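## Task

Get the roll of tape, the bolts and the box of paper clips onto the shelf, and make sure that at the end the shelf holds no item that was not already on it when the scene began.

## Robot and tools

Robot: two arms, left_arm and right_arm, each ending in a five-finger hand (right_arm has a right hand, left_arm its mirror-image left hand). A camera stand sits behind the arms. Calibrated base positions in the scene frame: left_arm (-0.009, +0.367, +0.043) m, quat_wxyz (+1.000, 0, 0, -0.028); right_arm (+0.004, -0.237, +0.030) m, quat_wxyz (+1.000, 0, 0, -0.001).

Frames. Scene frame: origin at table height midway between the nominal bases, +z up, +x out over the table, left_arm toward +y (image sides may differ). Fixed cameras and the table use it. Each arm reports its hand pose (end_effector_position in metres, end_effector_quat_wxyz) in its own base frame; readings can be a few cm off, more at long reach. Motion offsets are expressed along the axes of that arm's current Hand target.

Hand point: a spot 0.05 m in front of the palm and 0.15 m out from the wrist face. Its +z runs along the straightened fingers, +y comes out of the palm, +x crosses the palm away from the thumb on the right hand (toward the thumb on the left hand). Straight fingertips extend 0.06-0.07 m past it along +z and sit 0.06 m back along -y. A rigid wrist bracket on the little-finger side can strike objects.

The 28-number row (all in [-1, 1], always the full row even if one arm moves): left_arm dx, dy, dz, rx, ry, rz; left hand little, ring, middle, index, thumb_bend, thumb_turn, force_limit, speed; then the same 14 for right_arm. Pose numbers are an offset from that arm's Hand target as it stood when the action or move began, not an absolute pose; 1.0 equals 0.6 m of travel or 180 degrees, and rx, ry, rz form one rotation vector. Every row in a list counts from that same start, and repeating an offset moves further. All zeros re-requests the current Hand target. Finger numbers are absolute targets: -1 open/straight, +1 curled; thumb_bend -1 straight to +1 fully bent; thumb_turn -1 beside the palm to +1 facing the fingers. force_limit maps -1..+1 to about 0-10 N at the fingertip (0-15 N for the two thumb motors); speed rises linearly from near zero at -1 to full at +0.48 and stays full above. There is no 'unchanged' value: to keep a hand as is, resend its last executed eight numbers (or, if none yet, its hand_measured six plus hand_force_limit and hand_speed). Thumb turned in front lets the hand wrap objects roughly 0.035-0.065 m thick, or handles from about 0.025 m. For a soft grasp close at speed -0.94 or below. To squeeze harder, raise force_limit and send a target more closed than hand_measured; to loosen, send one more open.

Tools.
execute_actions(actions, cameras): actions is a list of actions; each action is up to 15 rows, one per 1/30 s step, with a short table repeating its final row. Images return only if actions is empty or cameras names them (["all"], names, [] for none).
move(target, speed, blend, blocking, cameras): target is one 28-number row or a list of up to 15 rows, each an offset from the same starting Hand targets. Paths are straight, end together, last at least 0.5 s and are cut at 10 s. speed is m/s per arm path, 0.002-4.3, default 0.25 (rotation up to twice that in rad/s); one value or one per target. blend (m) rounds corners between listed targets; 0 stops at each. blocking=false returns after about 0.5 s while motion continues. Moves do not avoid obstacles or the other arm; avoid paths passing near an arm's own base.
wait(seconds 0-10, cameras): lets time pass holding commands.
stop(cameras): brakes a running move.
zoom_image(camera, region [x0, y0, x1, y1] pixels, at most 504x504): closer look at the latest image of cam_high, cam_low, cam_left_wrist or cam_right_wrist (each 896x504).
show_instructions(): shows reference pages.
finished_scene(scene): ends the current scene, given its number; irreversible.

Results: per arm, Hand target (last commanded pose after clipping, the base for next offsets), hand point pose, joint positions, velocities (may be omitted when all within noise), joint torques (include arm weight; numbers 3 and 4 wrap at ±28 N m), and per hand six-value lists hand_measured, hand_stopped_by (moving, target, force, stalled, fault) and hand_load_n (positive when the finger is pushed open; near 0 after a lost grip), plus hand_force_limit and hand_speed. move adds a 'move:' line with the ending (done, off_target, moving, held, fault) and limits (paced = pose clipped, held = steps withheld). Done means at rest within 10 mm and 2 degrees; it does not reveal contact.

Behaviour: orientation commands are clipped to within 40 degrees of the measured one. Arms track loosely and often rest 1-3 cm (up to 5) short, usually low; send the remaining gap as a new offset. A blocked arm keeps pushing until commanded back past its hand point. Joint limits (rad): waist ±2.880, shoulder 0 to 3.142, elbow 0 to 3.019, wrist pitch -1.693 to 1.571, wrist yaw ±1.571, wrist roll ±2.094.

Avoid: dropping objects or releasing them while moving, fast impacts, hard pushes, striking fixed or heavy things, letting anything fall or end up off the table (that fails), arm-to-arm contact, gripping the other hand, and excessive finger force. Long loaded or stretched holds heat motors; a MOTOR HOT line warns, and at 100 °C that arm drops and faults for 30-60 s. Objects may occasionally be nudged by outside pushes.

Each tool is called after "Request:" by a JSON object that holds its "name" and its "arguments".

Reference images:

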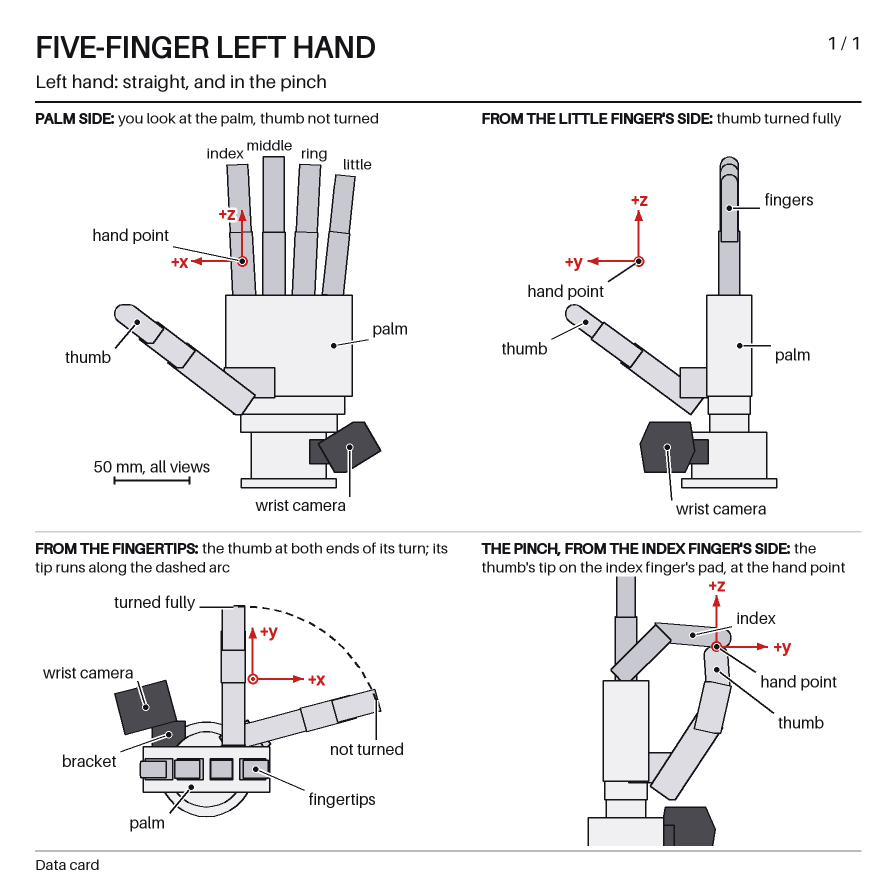

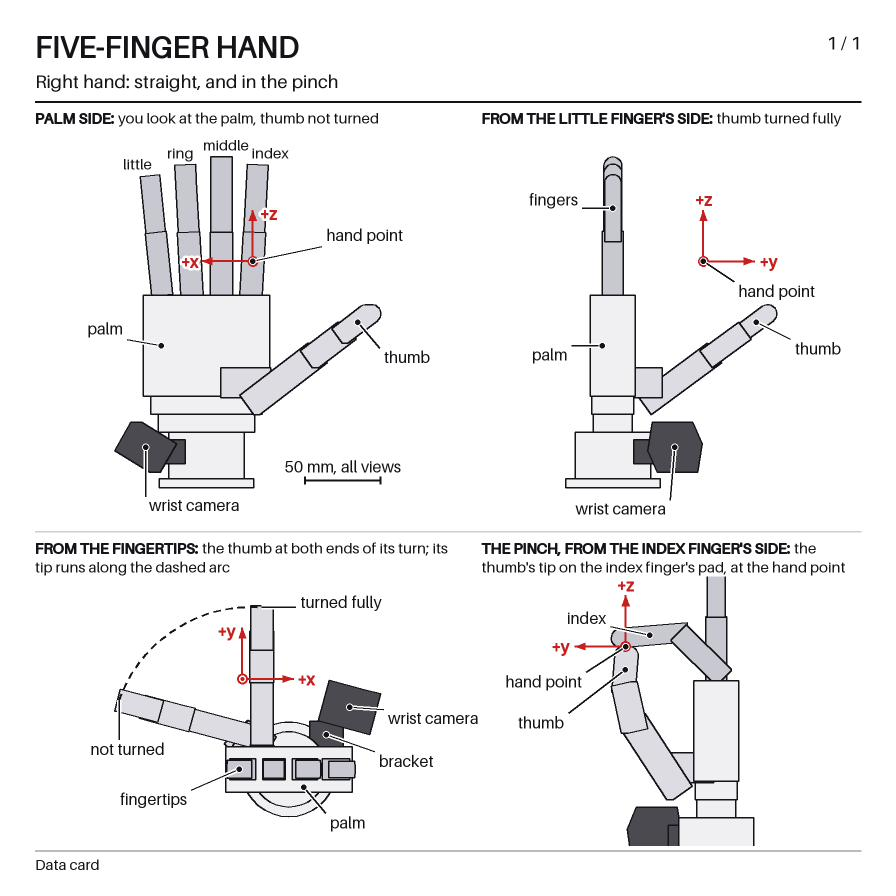

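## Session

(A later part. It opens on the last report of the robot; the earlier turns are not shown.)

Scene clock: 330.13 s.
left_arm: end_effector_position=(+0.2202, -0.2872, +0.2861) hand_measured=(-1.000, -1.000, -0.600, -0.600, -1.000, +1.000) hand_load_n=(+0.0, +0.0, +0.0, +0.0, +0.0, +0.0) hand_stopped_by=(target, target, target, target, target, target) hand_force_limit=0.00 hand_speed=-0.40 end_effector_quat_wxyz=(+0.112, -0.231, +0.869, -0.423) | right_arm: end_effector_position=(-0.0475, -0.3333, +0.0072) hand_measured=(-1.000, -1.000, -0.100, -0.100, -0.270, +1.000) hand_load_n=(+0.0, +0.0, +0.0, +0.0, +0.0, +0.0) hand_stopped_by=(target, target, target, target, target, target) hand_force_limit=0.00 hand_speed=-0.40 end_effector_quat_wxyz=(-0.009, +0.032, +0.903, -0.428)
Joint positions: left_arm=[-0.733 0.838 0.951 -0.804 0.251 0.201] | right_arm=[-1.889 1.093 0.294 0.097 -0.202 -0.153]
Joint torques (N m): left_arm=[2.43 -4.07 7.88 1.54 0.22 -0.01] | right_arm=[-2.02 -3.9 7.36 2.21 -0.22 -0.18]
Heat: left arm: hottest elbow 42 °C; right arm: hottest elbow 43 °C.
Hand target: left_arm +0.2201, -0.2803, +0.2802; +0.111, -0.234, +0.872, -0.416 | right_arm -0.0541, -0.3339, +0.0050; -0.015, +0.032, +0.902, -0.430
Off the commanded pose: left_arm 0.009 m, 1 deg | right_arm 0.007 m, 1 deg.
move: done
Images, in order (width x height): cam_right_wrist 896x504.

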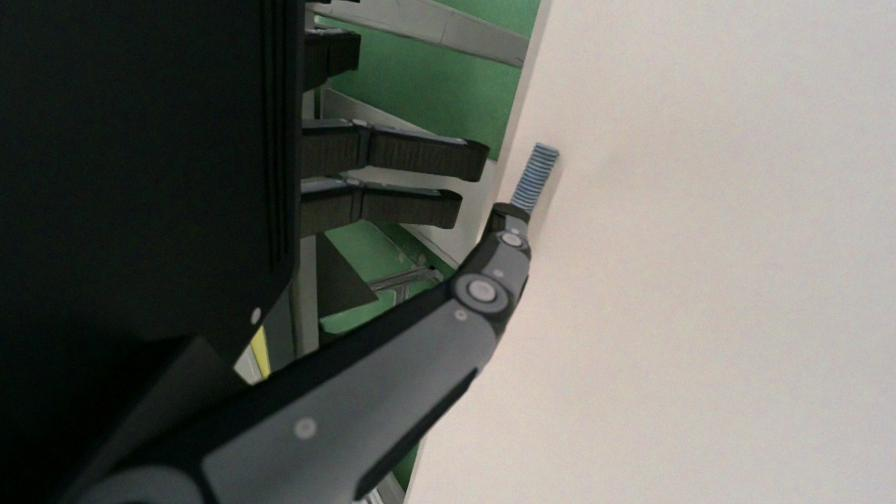

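Request:
{"name": "move", "arguments": {"target": [[0.148,0.1685,-0.0487,0,0.097,0.0787,-1,-1,-0.6,-0.6,-1,1,0,-0.4,0,0.0255,0.01,0,0,0,-1,-1,-0.2,-0.2,-0.27,1,0,-0.4],[0.4723,0.2912,-0.0415,0,0.1943,0.1573,-1,-1,-0.6,-0.6,-1,1,0,-0.4,0,0.0255,0.01,0,0,0,-1,-1,-0.2,-0.2,-0.27,1,0,-0.4],[0.516,0.3167,0.0332,0,0.1943,0.1573,-1,-1,-0.6,-0.6,-1,1,0,-0.4,0,0.0255,0.01,0,0,0,-1,-1,-0.2,-0.2,-0.27,1,0,-0.4]], "speed": 0.15, "blend": 0.03, "cameras": ["all"]}}

Request:
{"name": "zoom_image", "arguments": {"camera": "cam_right_wrist", "region": [380, 80, 640, 320]}}

Scene clock: 349.90 s.
left_arm: end_effector_position=(-0.0949, -0.3443, +0.1243) hand_measured=(-1.000, -1.000, -0.600, -0.600, -1.000, +1.000) hand_load_n=(+0.0, +0.0, +0.0, +0.0, +0.0, +0.0) hand_stopped_by=(target, target, target, target, target, target) hand_force_limit=0.00 hand_speed=-0.40 end_effector_quat_wxyz=(-0.052, +0.115, +0.895, -0.428) | right_arm: end_effector_position=(-0.0478, -0.3307, -0.0066) hand_measured=(-1.000, -1.000, -0.200, -0.200, -0.270, +1.000) hand_load_n=(+0.0, +0.0, +0.5, +0.0, +0.0, +0.0) hand_stopped_by=(target, target, target, target, target, target) hand_force_limit=0.00 hand_speed=-0.40 end_effector_quat_wxyz=(-0.010, +0.032, +0.902, -0.431)
Joint positions: left_arm=[-1.722 0.858 0.534 -0.359 0.077 0.069] | right_arm=[-1.895 1.143 0.266 0.181 -0.206 -0.157]
Joint torques (N m): left_arm=[0.26 -1.32 7.92 2.92 0.01 -0.12] | right_arm=[-2.02 -4.37 6.68 2.11 -0.24 -0.2]
Heat: left arm: hottest elbow 39 °C; right arm: hottest elbow 42 °C.
Hand target: left_arm -0.1001, -0.3453, +0.1201; -0.056, +0.117, +0.895, -0.427 | right_arm -0.0538, -0.3290, -0.0106; -0.015, +0.032, +0.902, -0.430
Off the commanded pose: left_arm 0.007 m, 1 deg | right_arm 0.007 m, 1 deg.
move: done; blend cut to 0.0271 m at target 2

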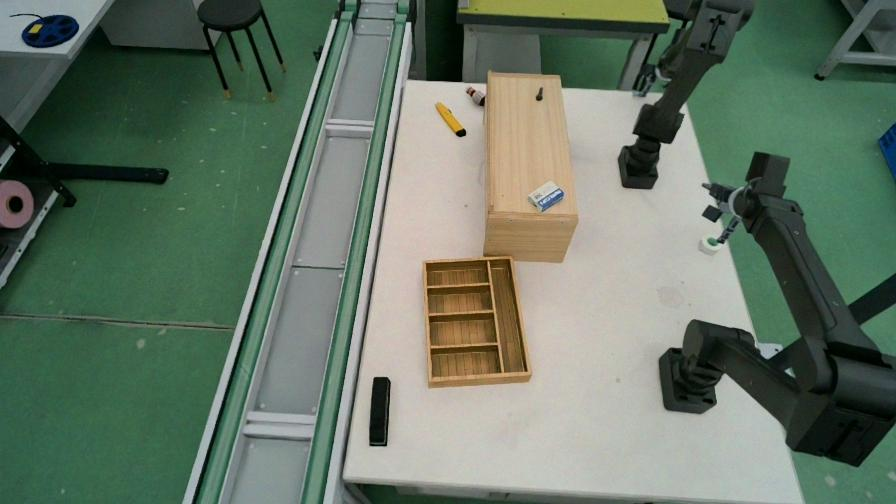

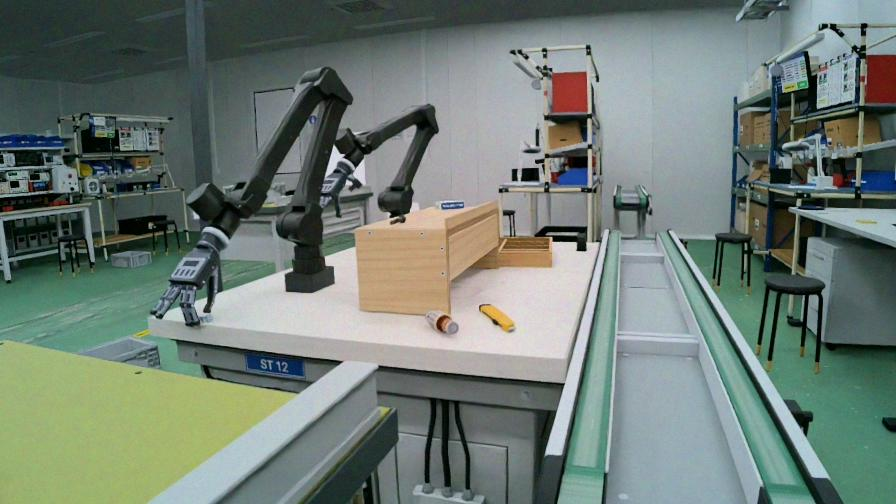

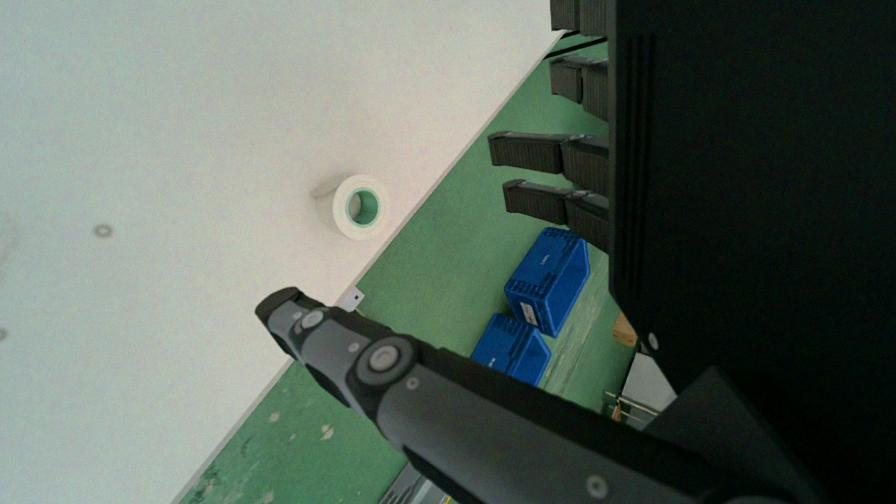

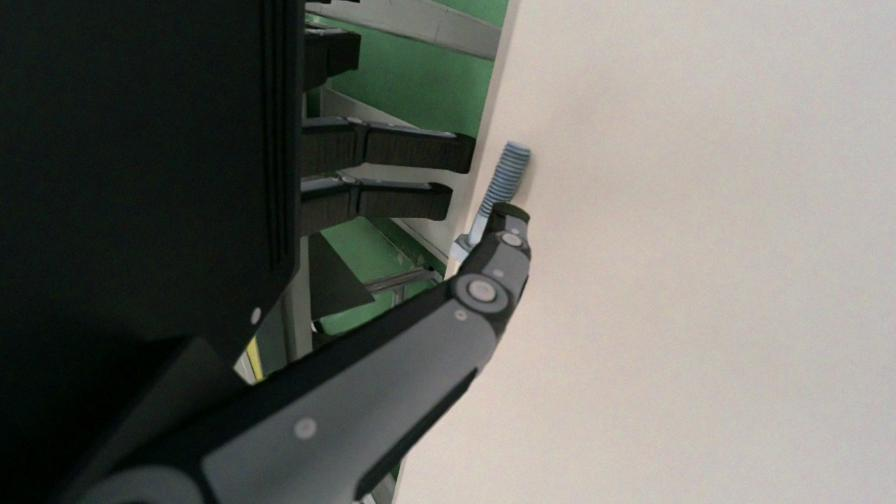

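Scaled by 1.938.

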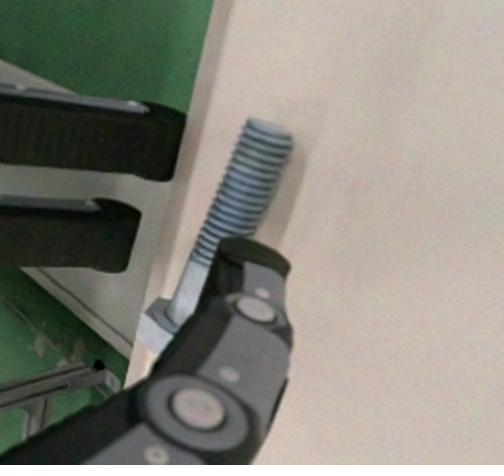

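Request:
{"name": "move", "arguments": {"target": [[0.0408,0.016,0.1395,0,0,0,-1,-1,-0.6,-0.6,-1,1,0,-0.4,0,0.0045,0.0036,0,0,0,-1,-1,-0.2,-0.2,-0.27,1,0,-0.4],[0.0408,0.0743,0.1867,0,0,0,-1,-1,-0.6,-0.6,-1,1,0,-0.4,0,0.0045,0.0036,0,0,0,-1,-1,-0.2,-0.2,-0.27,1,0,-0.4]], "speed": 0.12, "cameras": ["cam_left_wrist"]}}

Request:
{"name": "move", "arguments": {"target": [0,0,0,0,0,0,-1,-1,-0.6,-0.6,-1,1,0,-0.4,0,0,0,0,0,0,-1,-1,0.6,0.6,-0.27,1,0,-0.88], "speed": 0.12, "cameras": ["cam_right_wrist"]}}

Request:
{"name": "zoom_image", "arguments": {"camera": "cam_right_wrist", "region": [380, 80, 640, 320]}}

Scene clock: 362.13 s.
left_arm: end_effector_position=(-0.1337, -0.3978, +0.0208) hand_measured=(-1.000, -1.000, -0.600, -0.600, -1.000, +1.000) hand_load_n=(+0.0, +0.0, +0.0, +0.0, +0.0, +0.0) hand_stopped_by=(target, target, target, target, target, target) hand_force_limit=0.00 hand_speed=-0.40 end_effector_quat_wxyz=(-0.053, +0.115, +0.894, -0.429) | right_arm: end_effector_position=(-0.0478, -0.3308, -0.0100) hand_measured=(-1.000, -1.000, -0.200, -0.200, -0.270, +1.000) hand_load_n=(+0.0, +0.0, +0.0, +0.0, +0.0, +0.0) hand_stopped_by=(target, target, target, target, target, target) hand_force_limit=0.00 hand_speed=-0.40 end_effector_quat_wxyz=(-0.010, +0.032, +0.902, -0.431)
Joint positions: left_arm=[-1.821 1.297 0.483 0.137 0 0.006] | right_arm=[-1.895 1.16 0.262 0.201 -0.206 -0.157]
Joint torques (N m): left_arm=[0.56 -5.66 5.97 3.02 -0.01 -0.15] | right_arm=[-2.2 -4.31 6.52 2.07 -0.21 -0.2]
Heat: left arm: hottest elbow 38 °C; right arm: hottest elbow 41 °C.
Hand target: left_arm -0.1390, -0.3959, +0.0149; -0.056, +0.117, +0.895, -0.427 | right_arm -0.0537, -0.3289, -0.0141; -0.015, +0.032, +0.902, -0.429
Off the commanded pose: left_arm 0.008 m, 1 deg | right_arm 0.007 m, 1 deg.
move: done
Images, in order (width x height): cam_left_wrist 896x504.

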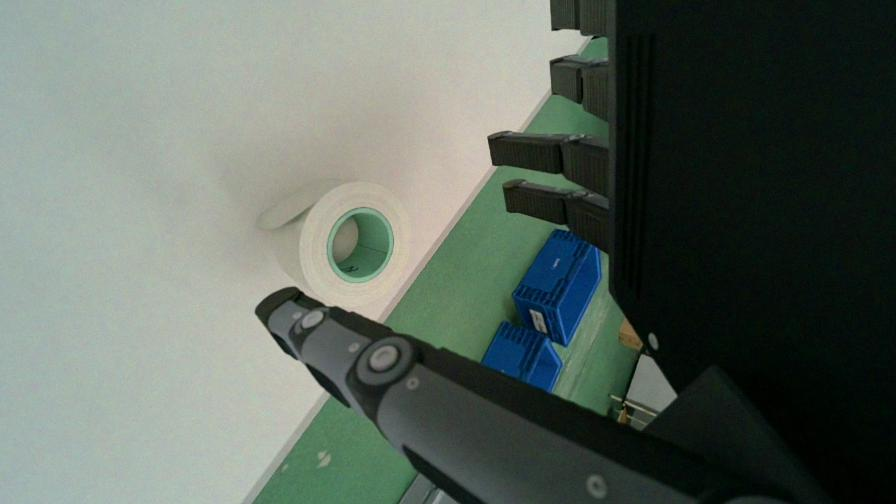

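Scene clock: 364.03 s.
left_arm: end_effector_position=(-0.1338, -0.3979, +0.0209) hand_measured=(-1.000, -1.000, -0.600, -0.600, -1.000, +1.000) hand_load_n=(+0.0, +0.0, +0.0, +0.0, +0.0, +0.0) hand_stopped_by=(target, target, target, target, target, target) hand_force_limit=0.00 hand_speed=-0.40 end_effector_quat_wxyz=(-0.053, +0.115, +0.894, -0.429) | right_arm: end_effector_position=(-0.0486, -0.3353, -0.0064) hand_measured=(-1.000, -1.000, +0.286, +0.344, -0.270, +1.000) hand_load_n=(+0.0, +0.0, +8.0, +5.5, +2.0, +0.0) hand_stopped_by=(target, target, force, force, target, target) hand_force_limit=0.00 hand_speed=-0.88 end_effector_quat_wxyz=(-0.011, +0.030, +0.897, -0.441)
Joint positions: left_arm=[-1.821 1.297 0.483 0.137 0 0.006] | right_arm=[-1.895 1.16 0.262 0.223 -0.21 -0.157]
Joint torques (N m): left_arm=[0.38 -5.71 6.02 2.93 -0.02 -0.16] | right_arm=[-1.96 -4.6 6.57 1.2 -0.06 -0.18]
Heat: left arm: hottest elbow 38 °C; right arm: hottest elbow 41 °C.
Hand target: left_arm -0.1390, -0.3960, +0.0150; -0.056, +0.117, +0.895, -0.427 | right_arm -0.0537, -0.3290, -0.0140; -0.015, +0.031, +0.902, -0.430
Off the commanded pose: left_arm 0.008 m, 1 deg | right_arm 0.011 m, 2 deg.
move: off_target (right_arm)
Images, in order (width x height): cam_right_wrist 896x504.

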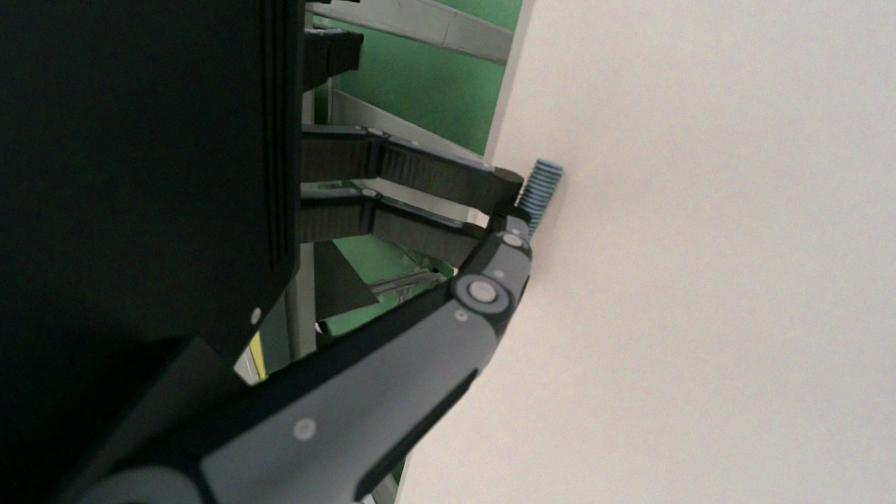

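Scaled by 1.938.

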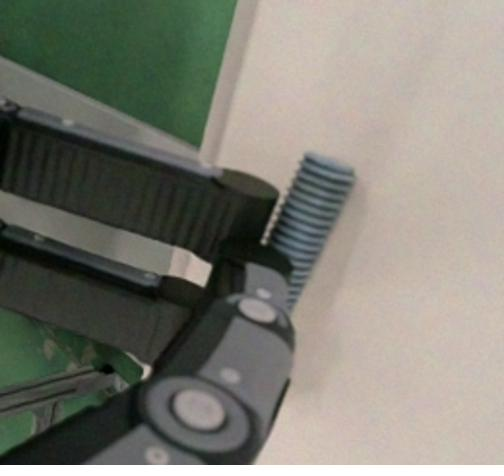

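Request:
{"name": "move", "arguments": {"target": [[0,0,0,0,0,0,-1,-1,-0.6,-0.6,-1,1,0,-0.4,0,0,0,0,0,0,-1,-1,-0.35,-0.35,-0.27,1,0,-0.6],[0.0068,0.0478,0.0388,0,0,0,-1,-1,-0.6,-0.6,-1,1,0,-0.4,0,-0.0777,-0.0629,0,0,0,-1,-1,-0.35,-0.35,-0.27,1,0,-0.6]], "speed": 0.12, "cameras": ["cam_left_wrist","cam_right_wrist"]}}

Scene clock: 381.17 s.
left_arm: end_effector_position=(-0.1382, -0.3992, -0.0146) hand_measured=(-1.000, -1.000, -0.600, -0.600, -1.000, +1.000) hand_load_n=(-0.5, +0.0, +0.0, +0.0, +0.0, +0.0) hand_stopped_by=(target, target, target, target, target, target) hand_force_limit=0.00 hand_speed=-0.40 end_effector_quat_wxyz=(-0.053, +0.115, +0.893, -0.431) | right_arm: end_effector_position=(-0.0410, -0.3112, +0.0230) hand_measured=(-1.000, -1.000, -0.350, -0.350, -0.270, +1.000) hand_load_n=(+0.0, +0.0, +0.0, +0.0, +0.0, +0.0) hand_stopped_by=(target, target, target, target, target, target) hand_force_limit=0.00 hand_speed=-0.60 end_effector_quat_wxyz=(-0.002, +0.035, +0.912, -0.409)
Joint positions: left_arm=[-1.834 1.423 0.452 0.299 -0.01 -0.002] | right_arm=[-1.896 0.954 0.302 -0.097 -0.21 -0.157]
Joint torques (N m): left_arm=[0.38 -6.42 4.86 2.96 -0.03 -0.15] | right_arm=[-1.9 -5.19 11.25 1.14 -0.01 -0.18]
Heat: left arm: hottest elbow 37 °C; right arm: hottest elbow 40 °C.
Hand target: left_arm -0.1431, -0.3950, -0.0218; -0.056, +0.117, +0.895, -0.427 | right_arm -0.0537, -0.3291, +0.0460; -0.015, +0.031, +0.902, -0.430
Off the commanded pose: left_arm 0.010 m, 1 deg | right_arm 0.032 m, 3 deg.
move: off_target (right_arm)
Images, in order (width x height): cam_left_wrist 896x504, cam_right_wrist 896x504.

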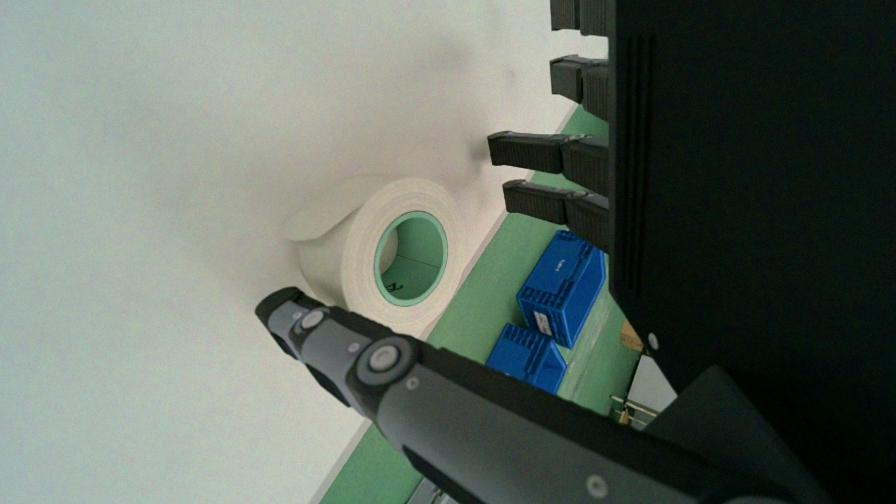

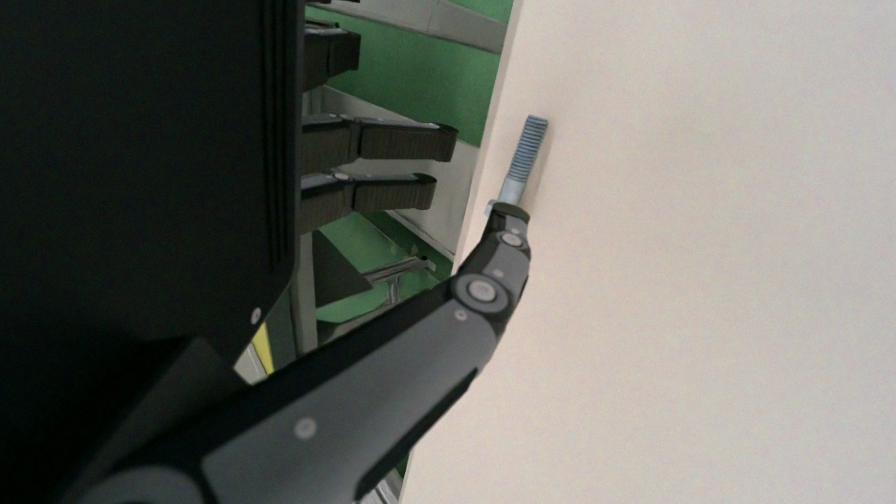

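Request:
{"name": "move", "arguments": {"target": [[0,0,0,0,0,0,-1,-1,0.7,0.7,-1,1,0,-0.88,0.0055,-0.0515,-0.082,0.0733,-0.0733,-0.035,-1,-1,-0.35,-0.35,-0.27,1,0,-0.6],[0,0,0,0,0,0,-1,-1,0.7,0.7,-1,1,0,-0.88,0.023,0.0068,-0.0482,0.1467,-0.1467,-0.0701,-1,-1,-0.35,-0.35,-0.27,1,0,-0.6]], "speed": 0.12, "cameras": ["cam_left_wrist","cam_right_wrist"]}}

Scene clock: 399.23 s.
left_arm: end_effector_position=(-0.1388, -0.4017, -0.0127) hand_measured=(-1.000, -1.000, +0.100, +0.166, -1.000, +1.000) hand_load_n=(+0.0, +0.0, +4.5, +7.0, +2.0, +0.0) hand_stopped_by=(target, target, force, force, target, target) hand_force_limit=0.00 hand_speed=-0.88 end_effector_quat_wxyz=(-0.054, +0.114, +0.891, -0.436) | right_arm: end_effector_position=(-0.0599, -0.3037, +0.0636) hand_measured=(-1.000, -1.000, -0.350, -0.350, -0.270, +1.000) hand_load_n=(+0.0, +0.0, +0.0, +0.0, +0.0, +0.0) hand_stopped_by=(target, target, target, target, target, target) hand_force_limit=0.00 hand_speed=-0.60 end_effector_quat_wxyz=(+0.145, -0.168, +0.760, -0.611)
Joint positions: left_arm=[-1.834 1.423 0.452 0.311 -0.011 -0.003] | right_arm=[-2.378 1.152 0.255 0.284 -1.193 -0.563]
Joint torques (N m): left_arm=[0.67 -6.48 4.85 2.41 0 -0.15] | right_arm=[-1.96 -4.13 6.38 1.83 -0.64 -0.19]
Heat: left arm: hottest elbow 35 °C; right arm: hottest elbow 41 °C.
Hand target: left_arm -0.1430, -0.3950, -0.0219; -0.056, +0.117, +0.895, -0.427 | right_arm -0.0657, -0.3031, +0.0610; +0.136, -0.168, +0.759, -0.614
Off the commanded pose: left_arm 0.012 m, 1 deg | right_arm 0.006 m, 1 deg.
move: off_target (left_arm)
Images, in order (width x height): cam_left_wrist 896x504, cam_right_wrist 896x504.

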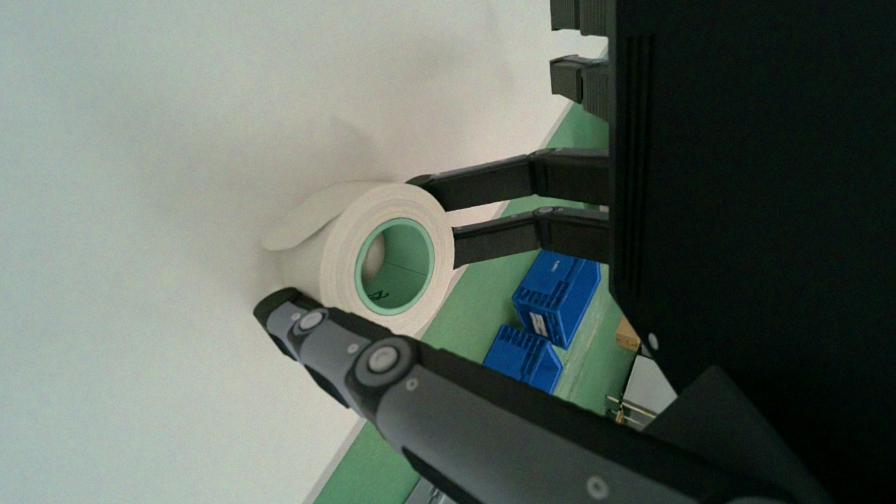

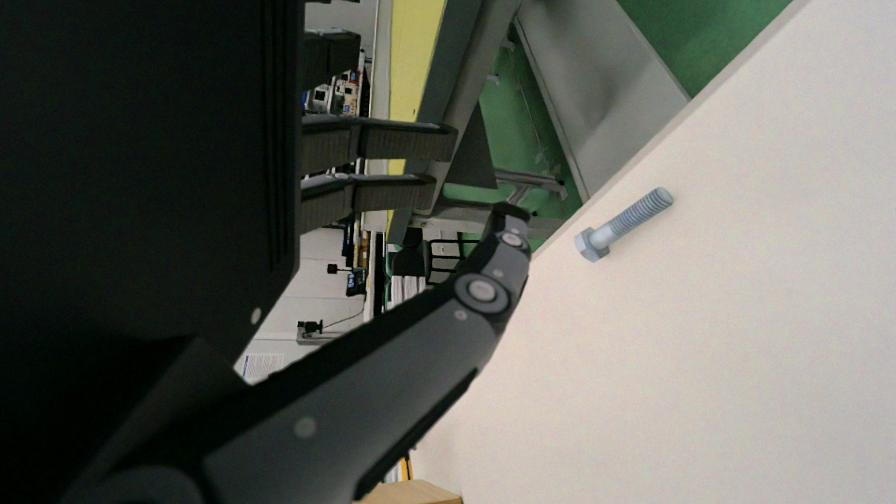

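Request:
{"name": "move", "arguments": {"target": [[0,0,0,0,0,0,-1,-1,0.8,0.8,-1,1,0.3,-0.88,0,0,0,0,0,0,-1,-1,-0.35,-0.35,-0.27,1,0,-0.6],[0,-0.1036,-0.0839,0,0,0,-1,-1,0.8,0.8,-1,1,0.3,-0.88,-0.003,0.1195,0.0268,0,0,0,-1,-1,-0.35,-0.35,-0.27,1,0,-0.6]], "speed": 0.08, "cameras": ["cam_left_wrist","cam_right_wrist"]}}

Scene clock: 417.03 s.
left_arm: end_effector_position=(-0.1323, -0.3776, +0.0356) hand_measured=(-1.000, -1.000, +0.106, +0.166, -1.000, +1.000) hand_load_n=(+0.0, +0.0, +8.0, +6.0, +2.5, +0.5) hand_stopped_by=(target, target, force, force, target, target) hand_force_limit=0.30 hand_speed=-0.88 end_effector_quat_wxyz=(-0.050, +0.116, +0.904, -0.408) | right_arm: end_effector_position=(-0.0628, -0.3055, -0.0102) hand_measured=(-1.000, -1.000, -0.350, -0.350, -0.270, +1.000) hand_load_n=(+0.0, +0.0, +0.0, +0.0, +0.0, +0.0) hand_stopped_by=(target, target, target, target, target, target) hand_force_limit=0.00 hand_speed=-0.60 end_effector_quat_wxyz=(+0.133, -0.180, +0.757, -0.614)
Joint positions: left_arm=[-1.834 1.201 0.489 -0.012 -0.011 -0.003] | right_arm=[-2.378 1.594 0.208 0.785 -1.192 -0.588]
Joint torques (N m): left_arm=[0.56 -7.41 9.81 1.57 0.01 -0.14] | right_arm=[-1.73 -6.77 3.02 1.8 -0.52 0.1]
Heat: left arm: hottest elbow 34 °C; right arm: hottest elbow 40 °C.
Hand target: left_arm -0.1429, -0.3950, +0.0581; -0.056, +0.117, +0.895, -0.427 | right_arm -0.0638, -0.3030, -0.0125; +0.136, -0.168, +0.759, -0.614
Off the commanded pose: left_arm 0.030 m, 3 deg | right_arm 0.004 m, 1 deg.
move: off_target (left_arm)
Images, in order (width x height): cam_left_wrist 896x504, cam_right_wrist 896x504.

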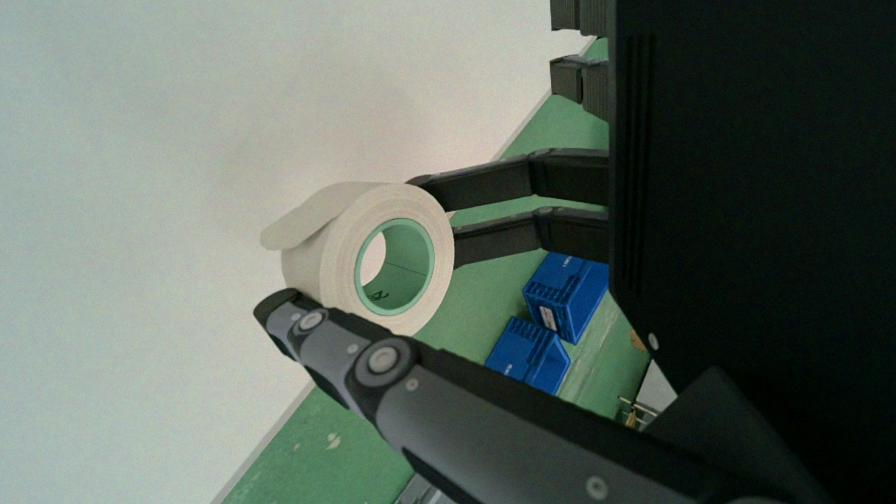

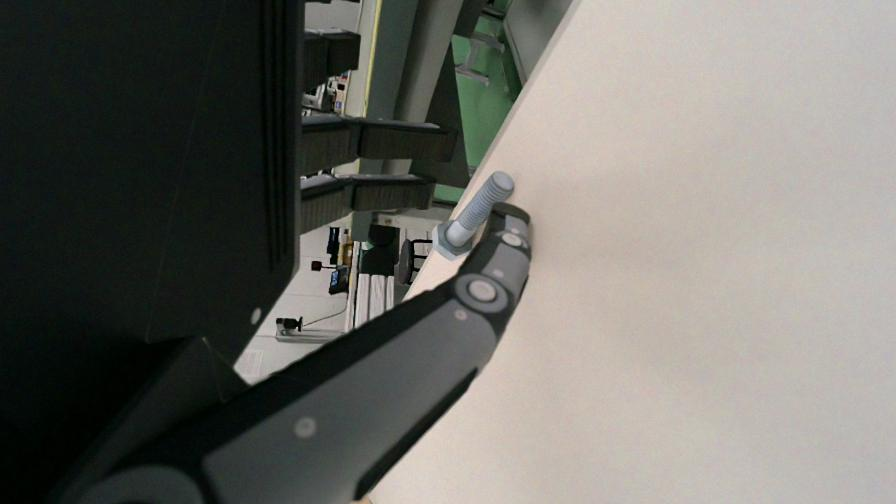

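Request:
{"name": "move", "arguments": {"target": [0,0,0,0,0,0,-1,-1,0.8,0.8,-1,1,0.3,-0.88,0,0,0,0,0,0,-1,-1,0.6,0.6,-0.27,1,0,-0.88], "speed": 0.08, "cameras": ["cam_right_wrist"]}}

Request:
{"name": "zoom_image", "arguments": {"camera": "cam_right_wrist", "region": [380, 80, 640, 320]}}

Scene clock: 425.00 s.
left_arm: end_effector_position=(-0.1323, -0.3776, +0.0356) hand_measured=(-1.000, -1.000, +0.106, +0.166, -1.000, +1.000) hand_load_n=(+0.0, +0.0, +7.5, +6.0, +2.5, +0.5) hand_stopped_by=(target, target, force, force, target, target) hand_force_limit=0.30 hand_speed=-0.88 end_effector_quat_wxyz=(-0.050, +0.116, +0.904, -0.408) | right_arm: end_effector_position=(-0.0629, -0.3058, -0.0095) hand_measured=(-1.000, -1.000, +0.182, +0.216, -0.272, +1.000) hand_load_n=(+0.0, +0.0, +6.0, +5.0, +6.5, -1.0) hand_stopped_by=(target, target, force, force, target, target) hand_force_limit=0.00 hand_speed=-0.88 end_effector_quat_wxyz=(+0.133, -0.180, +0.756, -0.615)
Joint positions: left_arm=[-1.834 1.201 0.489 -0.012 -0.011 -0.003] | right_arm=[-2.378 1.594 0.208 0.79 -1.193 -0.583]
Joint torques (N m): left_arm=[0.56 -7.06 9.84 1.57 -0.01 -0.15] | right_arm=[-1.79 -6.65 3 1.62 -0.46 0.06]
Heat: left arm: hottest elbow 35 °C; right arm: hottest elbow 39 °C.
Hand target: left_arm -0.1429, -0.3950, +0.0581; -0.056, +0.117, +0.895, -0.427 | right_arm -0.0639, -0.3031, -0.0125; +0.136, -0.168, +0.759, -0.614
Off the commanded pose: left_arm 0.030 m, 3 deg | right_arm 0.004 m, 1 deg.
move: off_target (left_arm)
Images, in order (width x height): cam_right_wrist 896x504.

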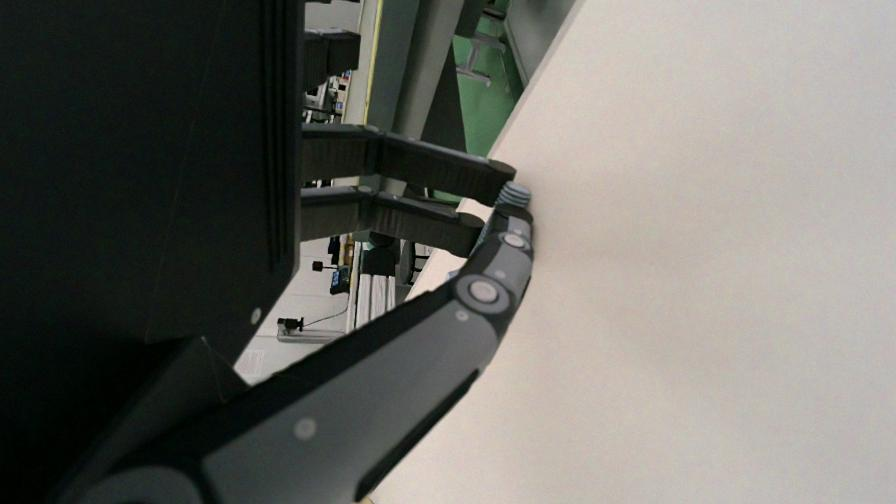

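Scaled by 1.938.

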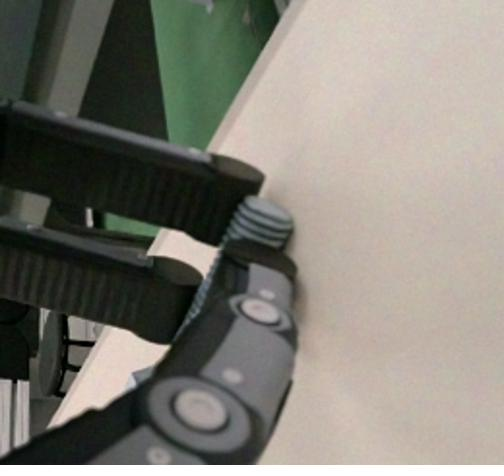

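Request:
{"name": "move", "arguments": {"target": [[0,0,0,0,0,0,-1,-1,0.8,0.8,-1,1,0.3,-0.88,0,-0.163,-0.0347,0,0,0,-1,-1,0.6,0.6,-0.27,1,0,-0.88],[0,0,0,0,0,0,-1,-1,0.8,0.8,-1,1,0.3,-0.88,0.006,-0.3522,-0.046,0,0,0,-1,-1,0.6,0.6,-0.27,1,0,-0.88],[0,0,0,0,0,0,-1,-1,0.8,0.8,-1,1,0.3,-0.88,-0.1123,-0.4712,0.032,0,0.0815,0.0173,-1,-1,0.6,0.6,-0.27,1,0,-0.88],[0,0,0,0,0,0,-1,-1,0.8,0.8,-1,1,0.3,-0.88,-0.3473,-0.5055,0.0335,0,-0.0272,-0.0058,-1,-1,0.6,0.6,-0.27,1,0,-0.88],[0,0,0,0,0,0,-1,-1,0.8,0.8,-1,1,0.3,-0.88,-0.5972,-0.4762,-0.1043,0,-0.163,-0.0347,-1,-1,0.6,0.6,-0.27,1,0,-0.88],[0,0,0,0,0,0,-1,-1,0.8,0.8,-1,1,0.3,-0.88,-0.7577,-0.4063,-0.2725,0,-0.2988,-0.0636,-1,-1,0.6,0.6,-0.27,1,0,-0.88]], "speed": 0.15, "blend": 0.03, "cameras": ["all"]}}

Scene clock: 442.93 s.
left_arm: end_effector_position=(-0.1323, -0.3776, +0.0356) hand_measured=(-1.000, -1.000, +0.106, +0.166, -1.000, +1.000) hand_load_n=(+0.0, +0.0, +8.0, +6.5, +2.5, +0.5) hand_stopped_by=(target, target, force, force, target, target) hand_force_limit=0.30 hand_speed=-0.88 end_effector_quat_wxyz=(-0.050, +0.116, +0.904, -0.408) | right_arm: end_effector_position=(+0.1044, -0.3066, +0.2346) hand_measured=(-1.000, -1.000, +0.182, +0.216, -0.270, +1.000) hand_load_n=(+0.0, +0.0, +0.0, +0.0, +0.0, -0.5) hand_stopped_by=(target, target, force, force, target, target) hand_force_limit=0.00 hand_speed=-0.88 end_effector_quat_wxyz=(+0.120, -0.153, +0.779, -0.596)
Joint positions: left_arm=[-1.834 1.201 0.489 -0.012 -0.011 -0.003] | right_arm=[-1.506 0.435 0.466 -0.309 -0.316 -0.083]
Joint torques (N m): left_arm=[0.62 -7.06 9.83 1.63 0.02 -0.13] | right_arm=[-2.02 0.32 9.84 1.83 -0.08 -0.05]
Heat: left arm: hottest elbow 37 °C; right arm: hottest elbow 38 °C.
Hand target: left_arm -0.1429, -0.3950, +0.0581; -0.056, +0.117, +0.895, -0.427 | right_arm +0.0992, -0.3088, +0.2339; +0.115, -0.146, +0.781, -0.596 (not the last commanded pose)
Off the commanded pose: left_arm 0.030 m, 3 deg | right_arm 0.356 m, 58 deg.
move: held (right_arm; a check stopped the path), off_target (left_arm); path passed 3 of 6 targets; limits=held
pose unreachable (right arm): on one or more control steps of this call, first in action 0 (counted from 0), this arm could not follow its commanded pose, so it was not sent that pose on those steps. It may still have moved: this result reports where it is.
cause: moving toward the commanded pose would bring a part of the arm too close to another arm (a part of this arm just beyond joint 2 (shoulder) and a part of the left arm just beyond its joint 4 (wrist pitch), 18 mm apart when this arm was first held).

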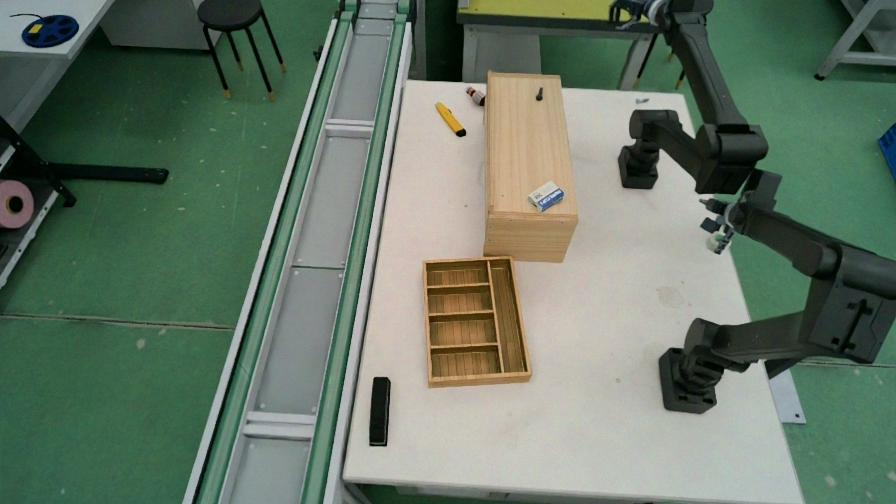

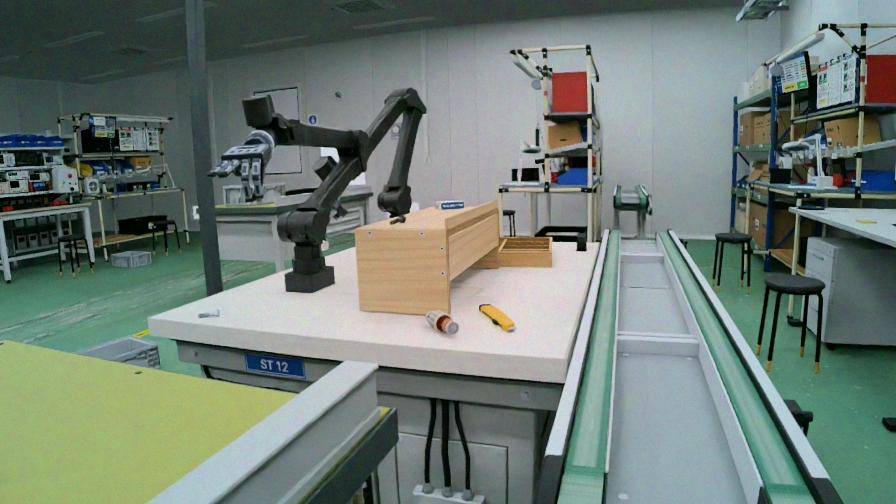

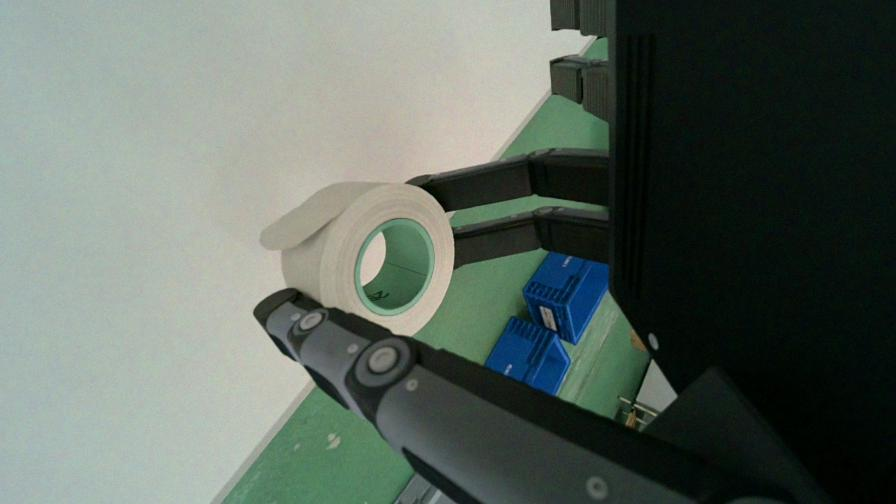

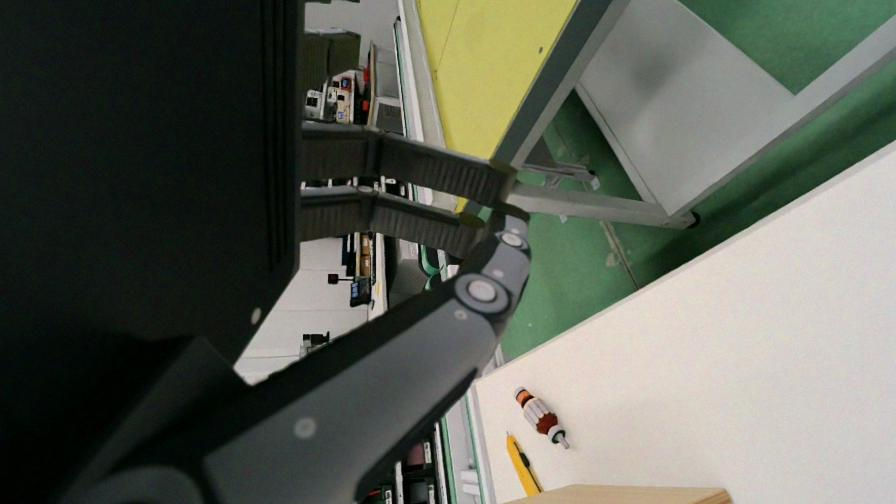

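Request:
{"name": "move", "arguments": {"target": [-0.0038,0.0235,-0.193,0,0,0,-1,-1,0.8,0.8,-1,1,0.3,-0.88,0,0,0,0,0,0,-1,-1,0.6,0.6,-0.27,1,0,-0.88], "speed": 0.12, "cameras": ["cam_high"]}}

Request:
{"name": "zoom_image", "arguments": {"camera": "cam_high", "region": [600, 70, 760, 180]}}

Scene clock: 453.70 s.
left_arm: end_effector_position=(-0.1129, -0.3051, +0.1212) hand_measured=(-1.000, -1.000, +0.106, +0.166, -1.000, +1.000) hand_load_n=(+0.0, +0.0, +7.5, +6.0, +2.5, +0.5) hand_stopped_by=(target, target, force, force, target, target) hand_force_limit=0.30 hand_speed=-0.88 end_effector_quat_wxyz=(-0.053, +0.115, +0.894, -0.429) | right_arm: end_effector_position=(+0.1044, -0.3066, +0.2346) hand_measured=(-1.000, -1.000, +0.182, +0.216, -0.270, +1.000) hand_load_n=(+0.0, +0.0, +0.0, +0.0, +0.5, +0.0) hand_stopped_by=(target, target, force, force, target, target) hand_force_limit=0.00 hand_speed=-0.88 end_effector_quat_wxyz=(+0.120, -0.153, +0.779, -0.596)
Joint positions: left_arm=[-1.834 0.721 0.469 -0.424 -0.01 -0.003] | right_arm=[-1.506 0.435 0.466 -0.309 -0.316 -0.083]
Joint torques (N m): left_arm=[0.79 -3.02 8.06 1.72 0.09 -0.11] | right_arm=[-2.14 0.15 9.87 1.85 -0.1 -0.05]
Heat: left arm: hottest elbow 38 °C; right arm: hottest elbow 38 °C.
Hand target: left_arm -0.1152, -0.3000, +0.1200; -0.056, +0.117, +0.895, -0.427 | right_arm +0.0993, -0.3087, +0.2339; +0.115, -0.146, +0.781, -0.596
Off the commanded pose: left_arm 0.006 m, 1 deg | right_arm 0.006 m, 1 deg.
move: done
Images, in order (width x height): cam_high 896x504.

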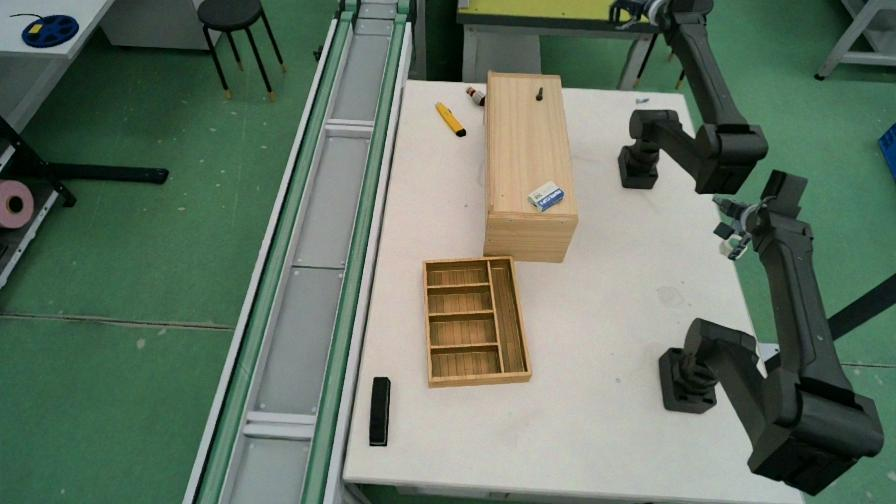

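Scaled by 3.150.

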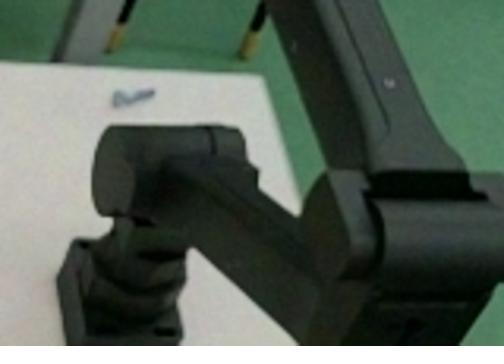

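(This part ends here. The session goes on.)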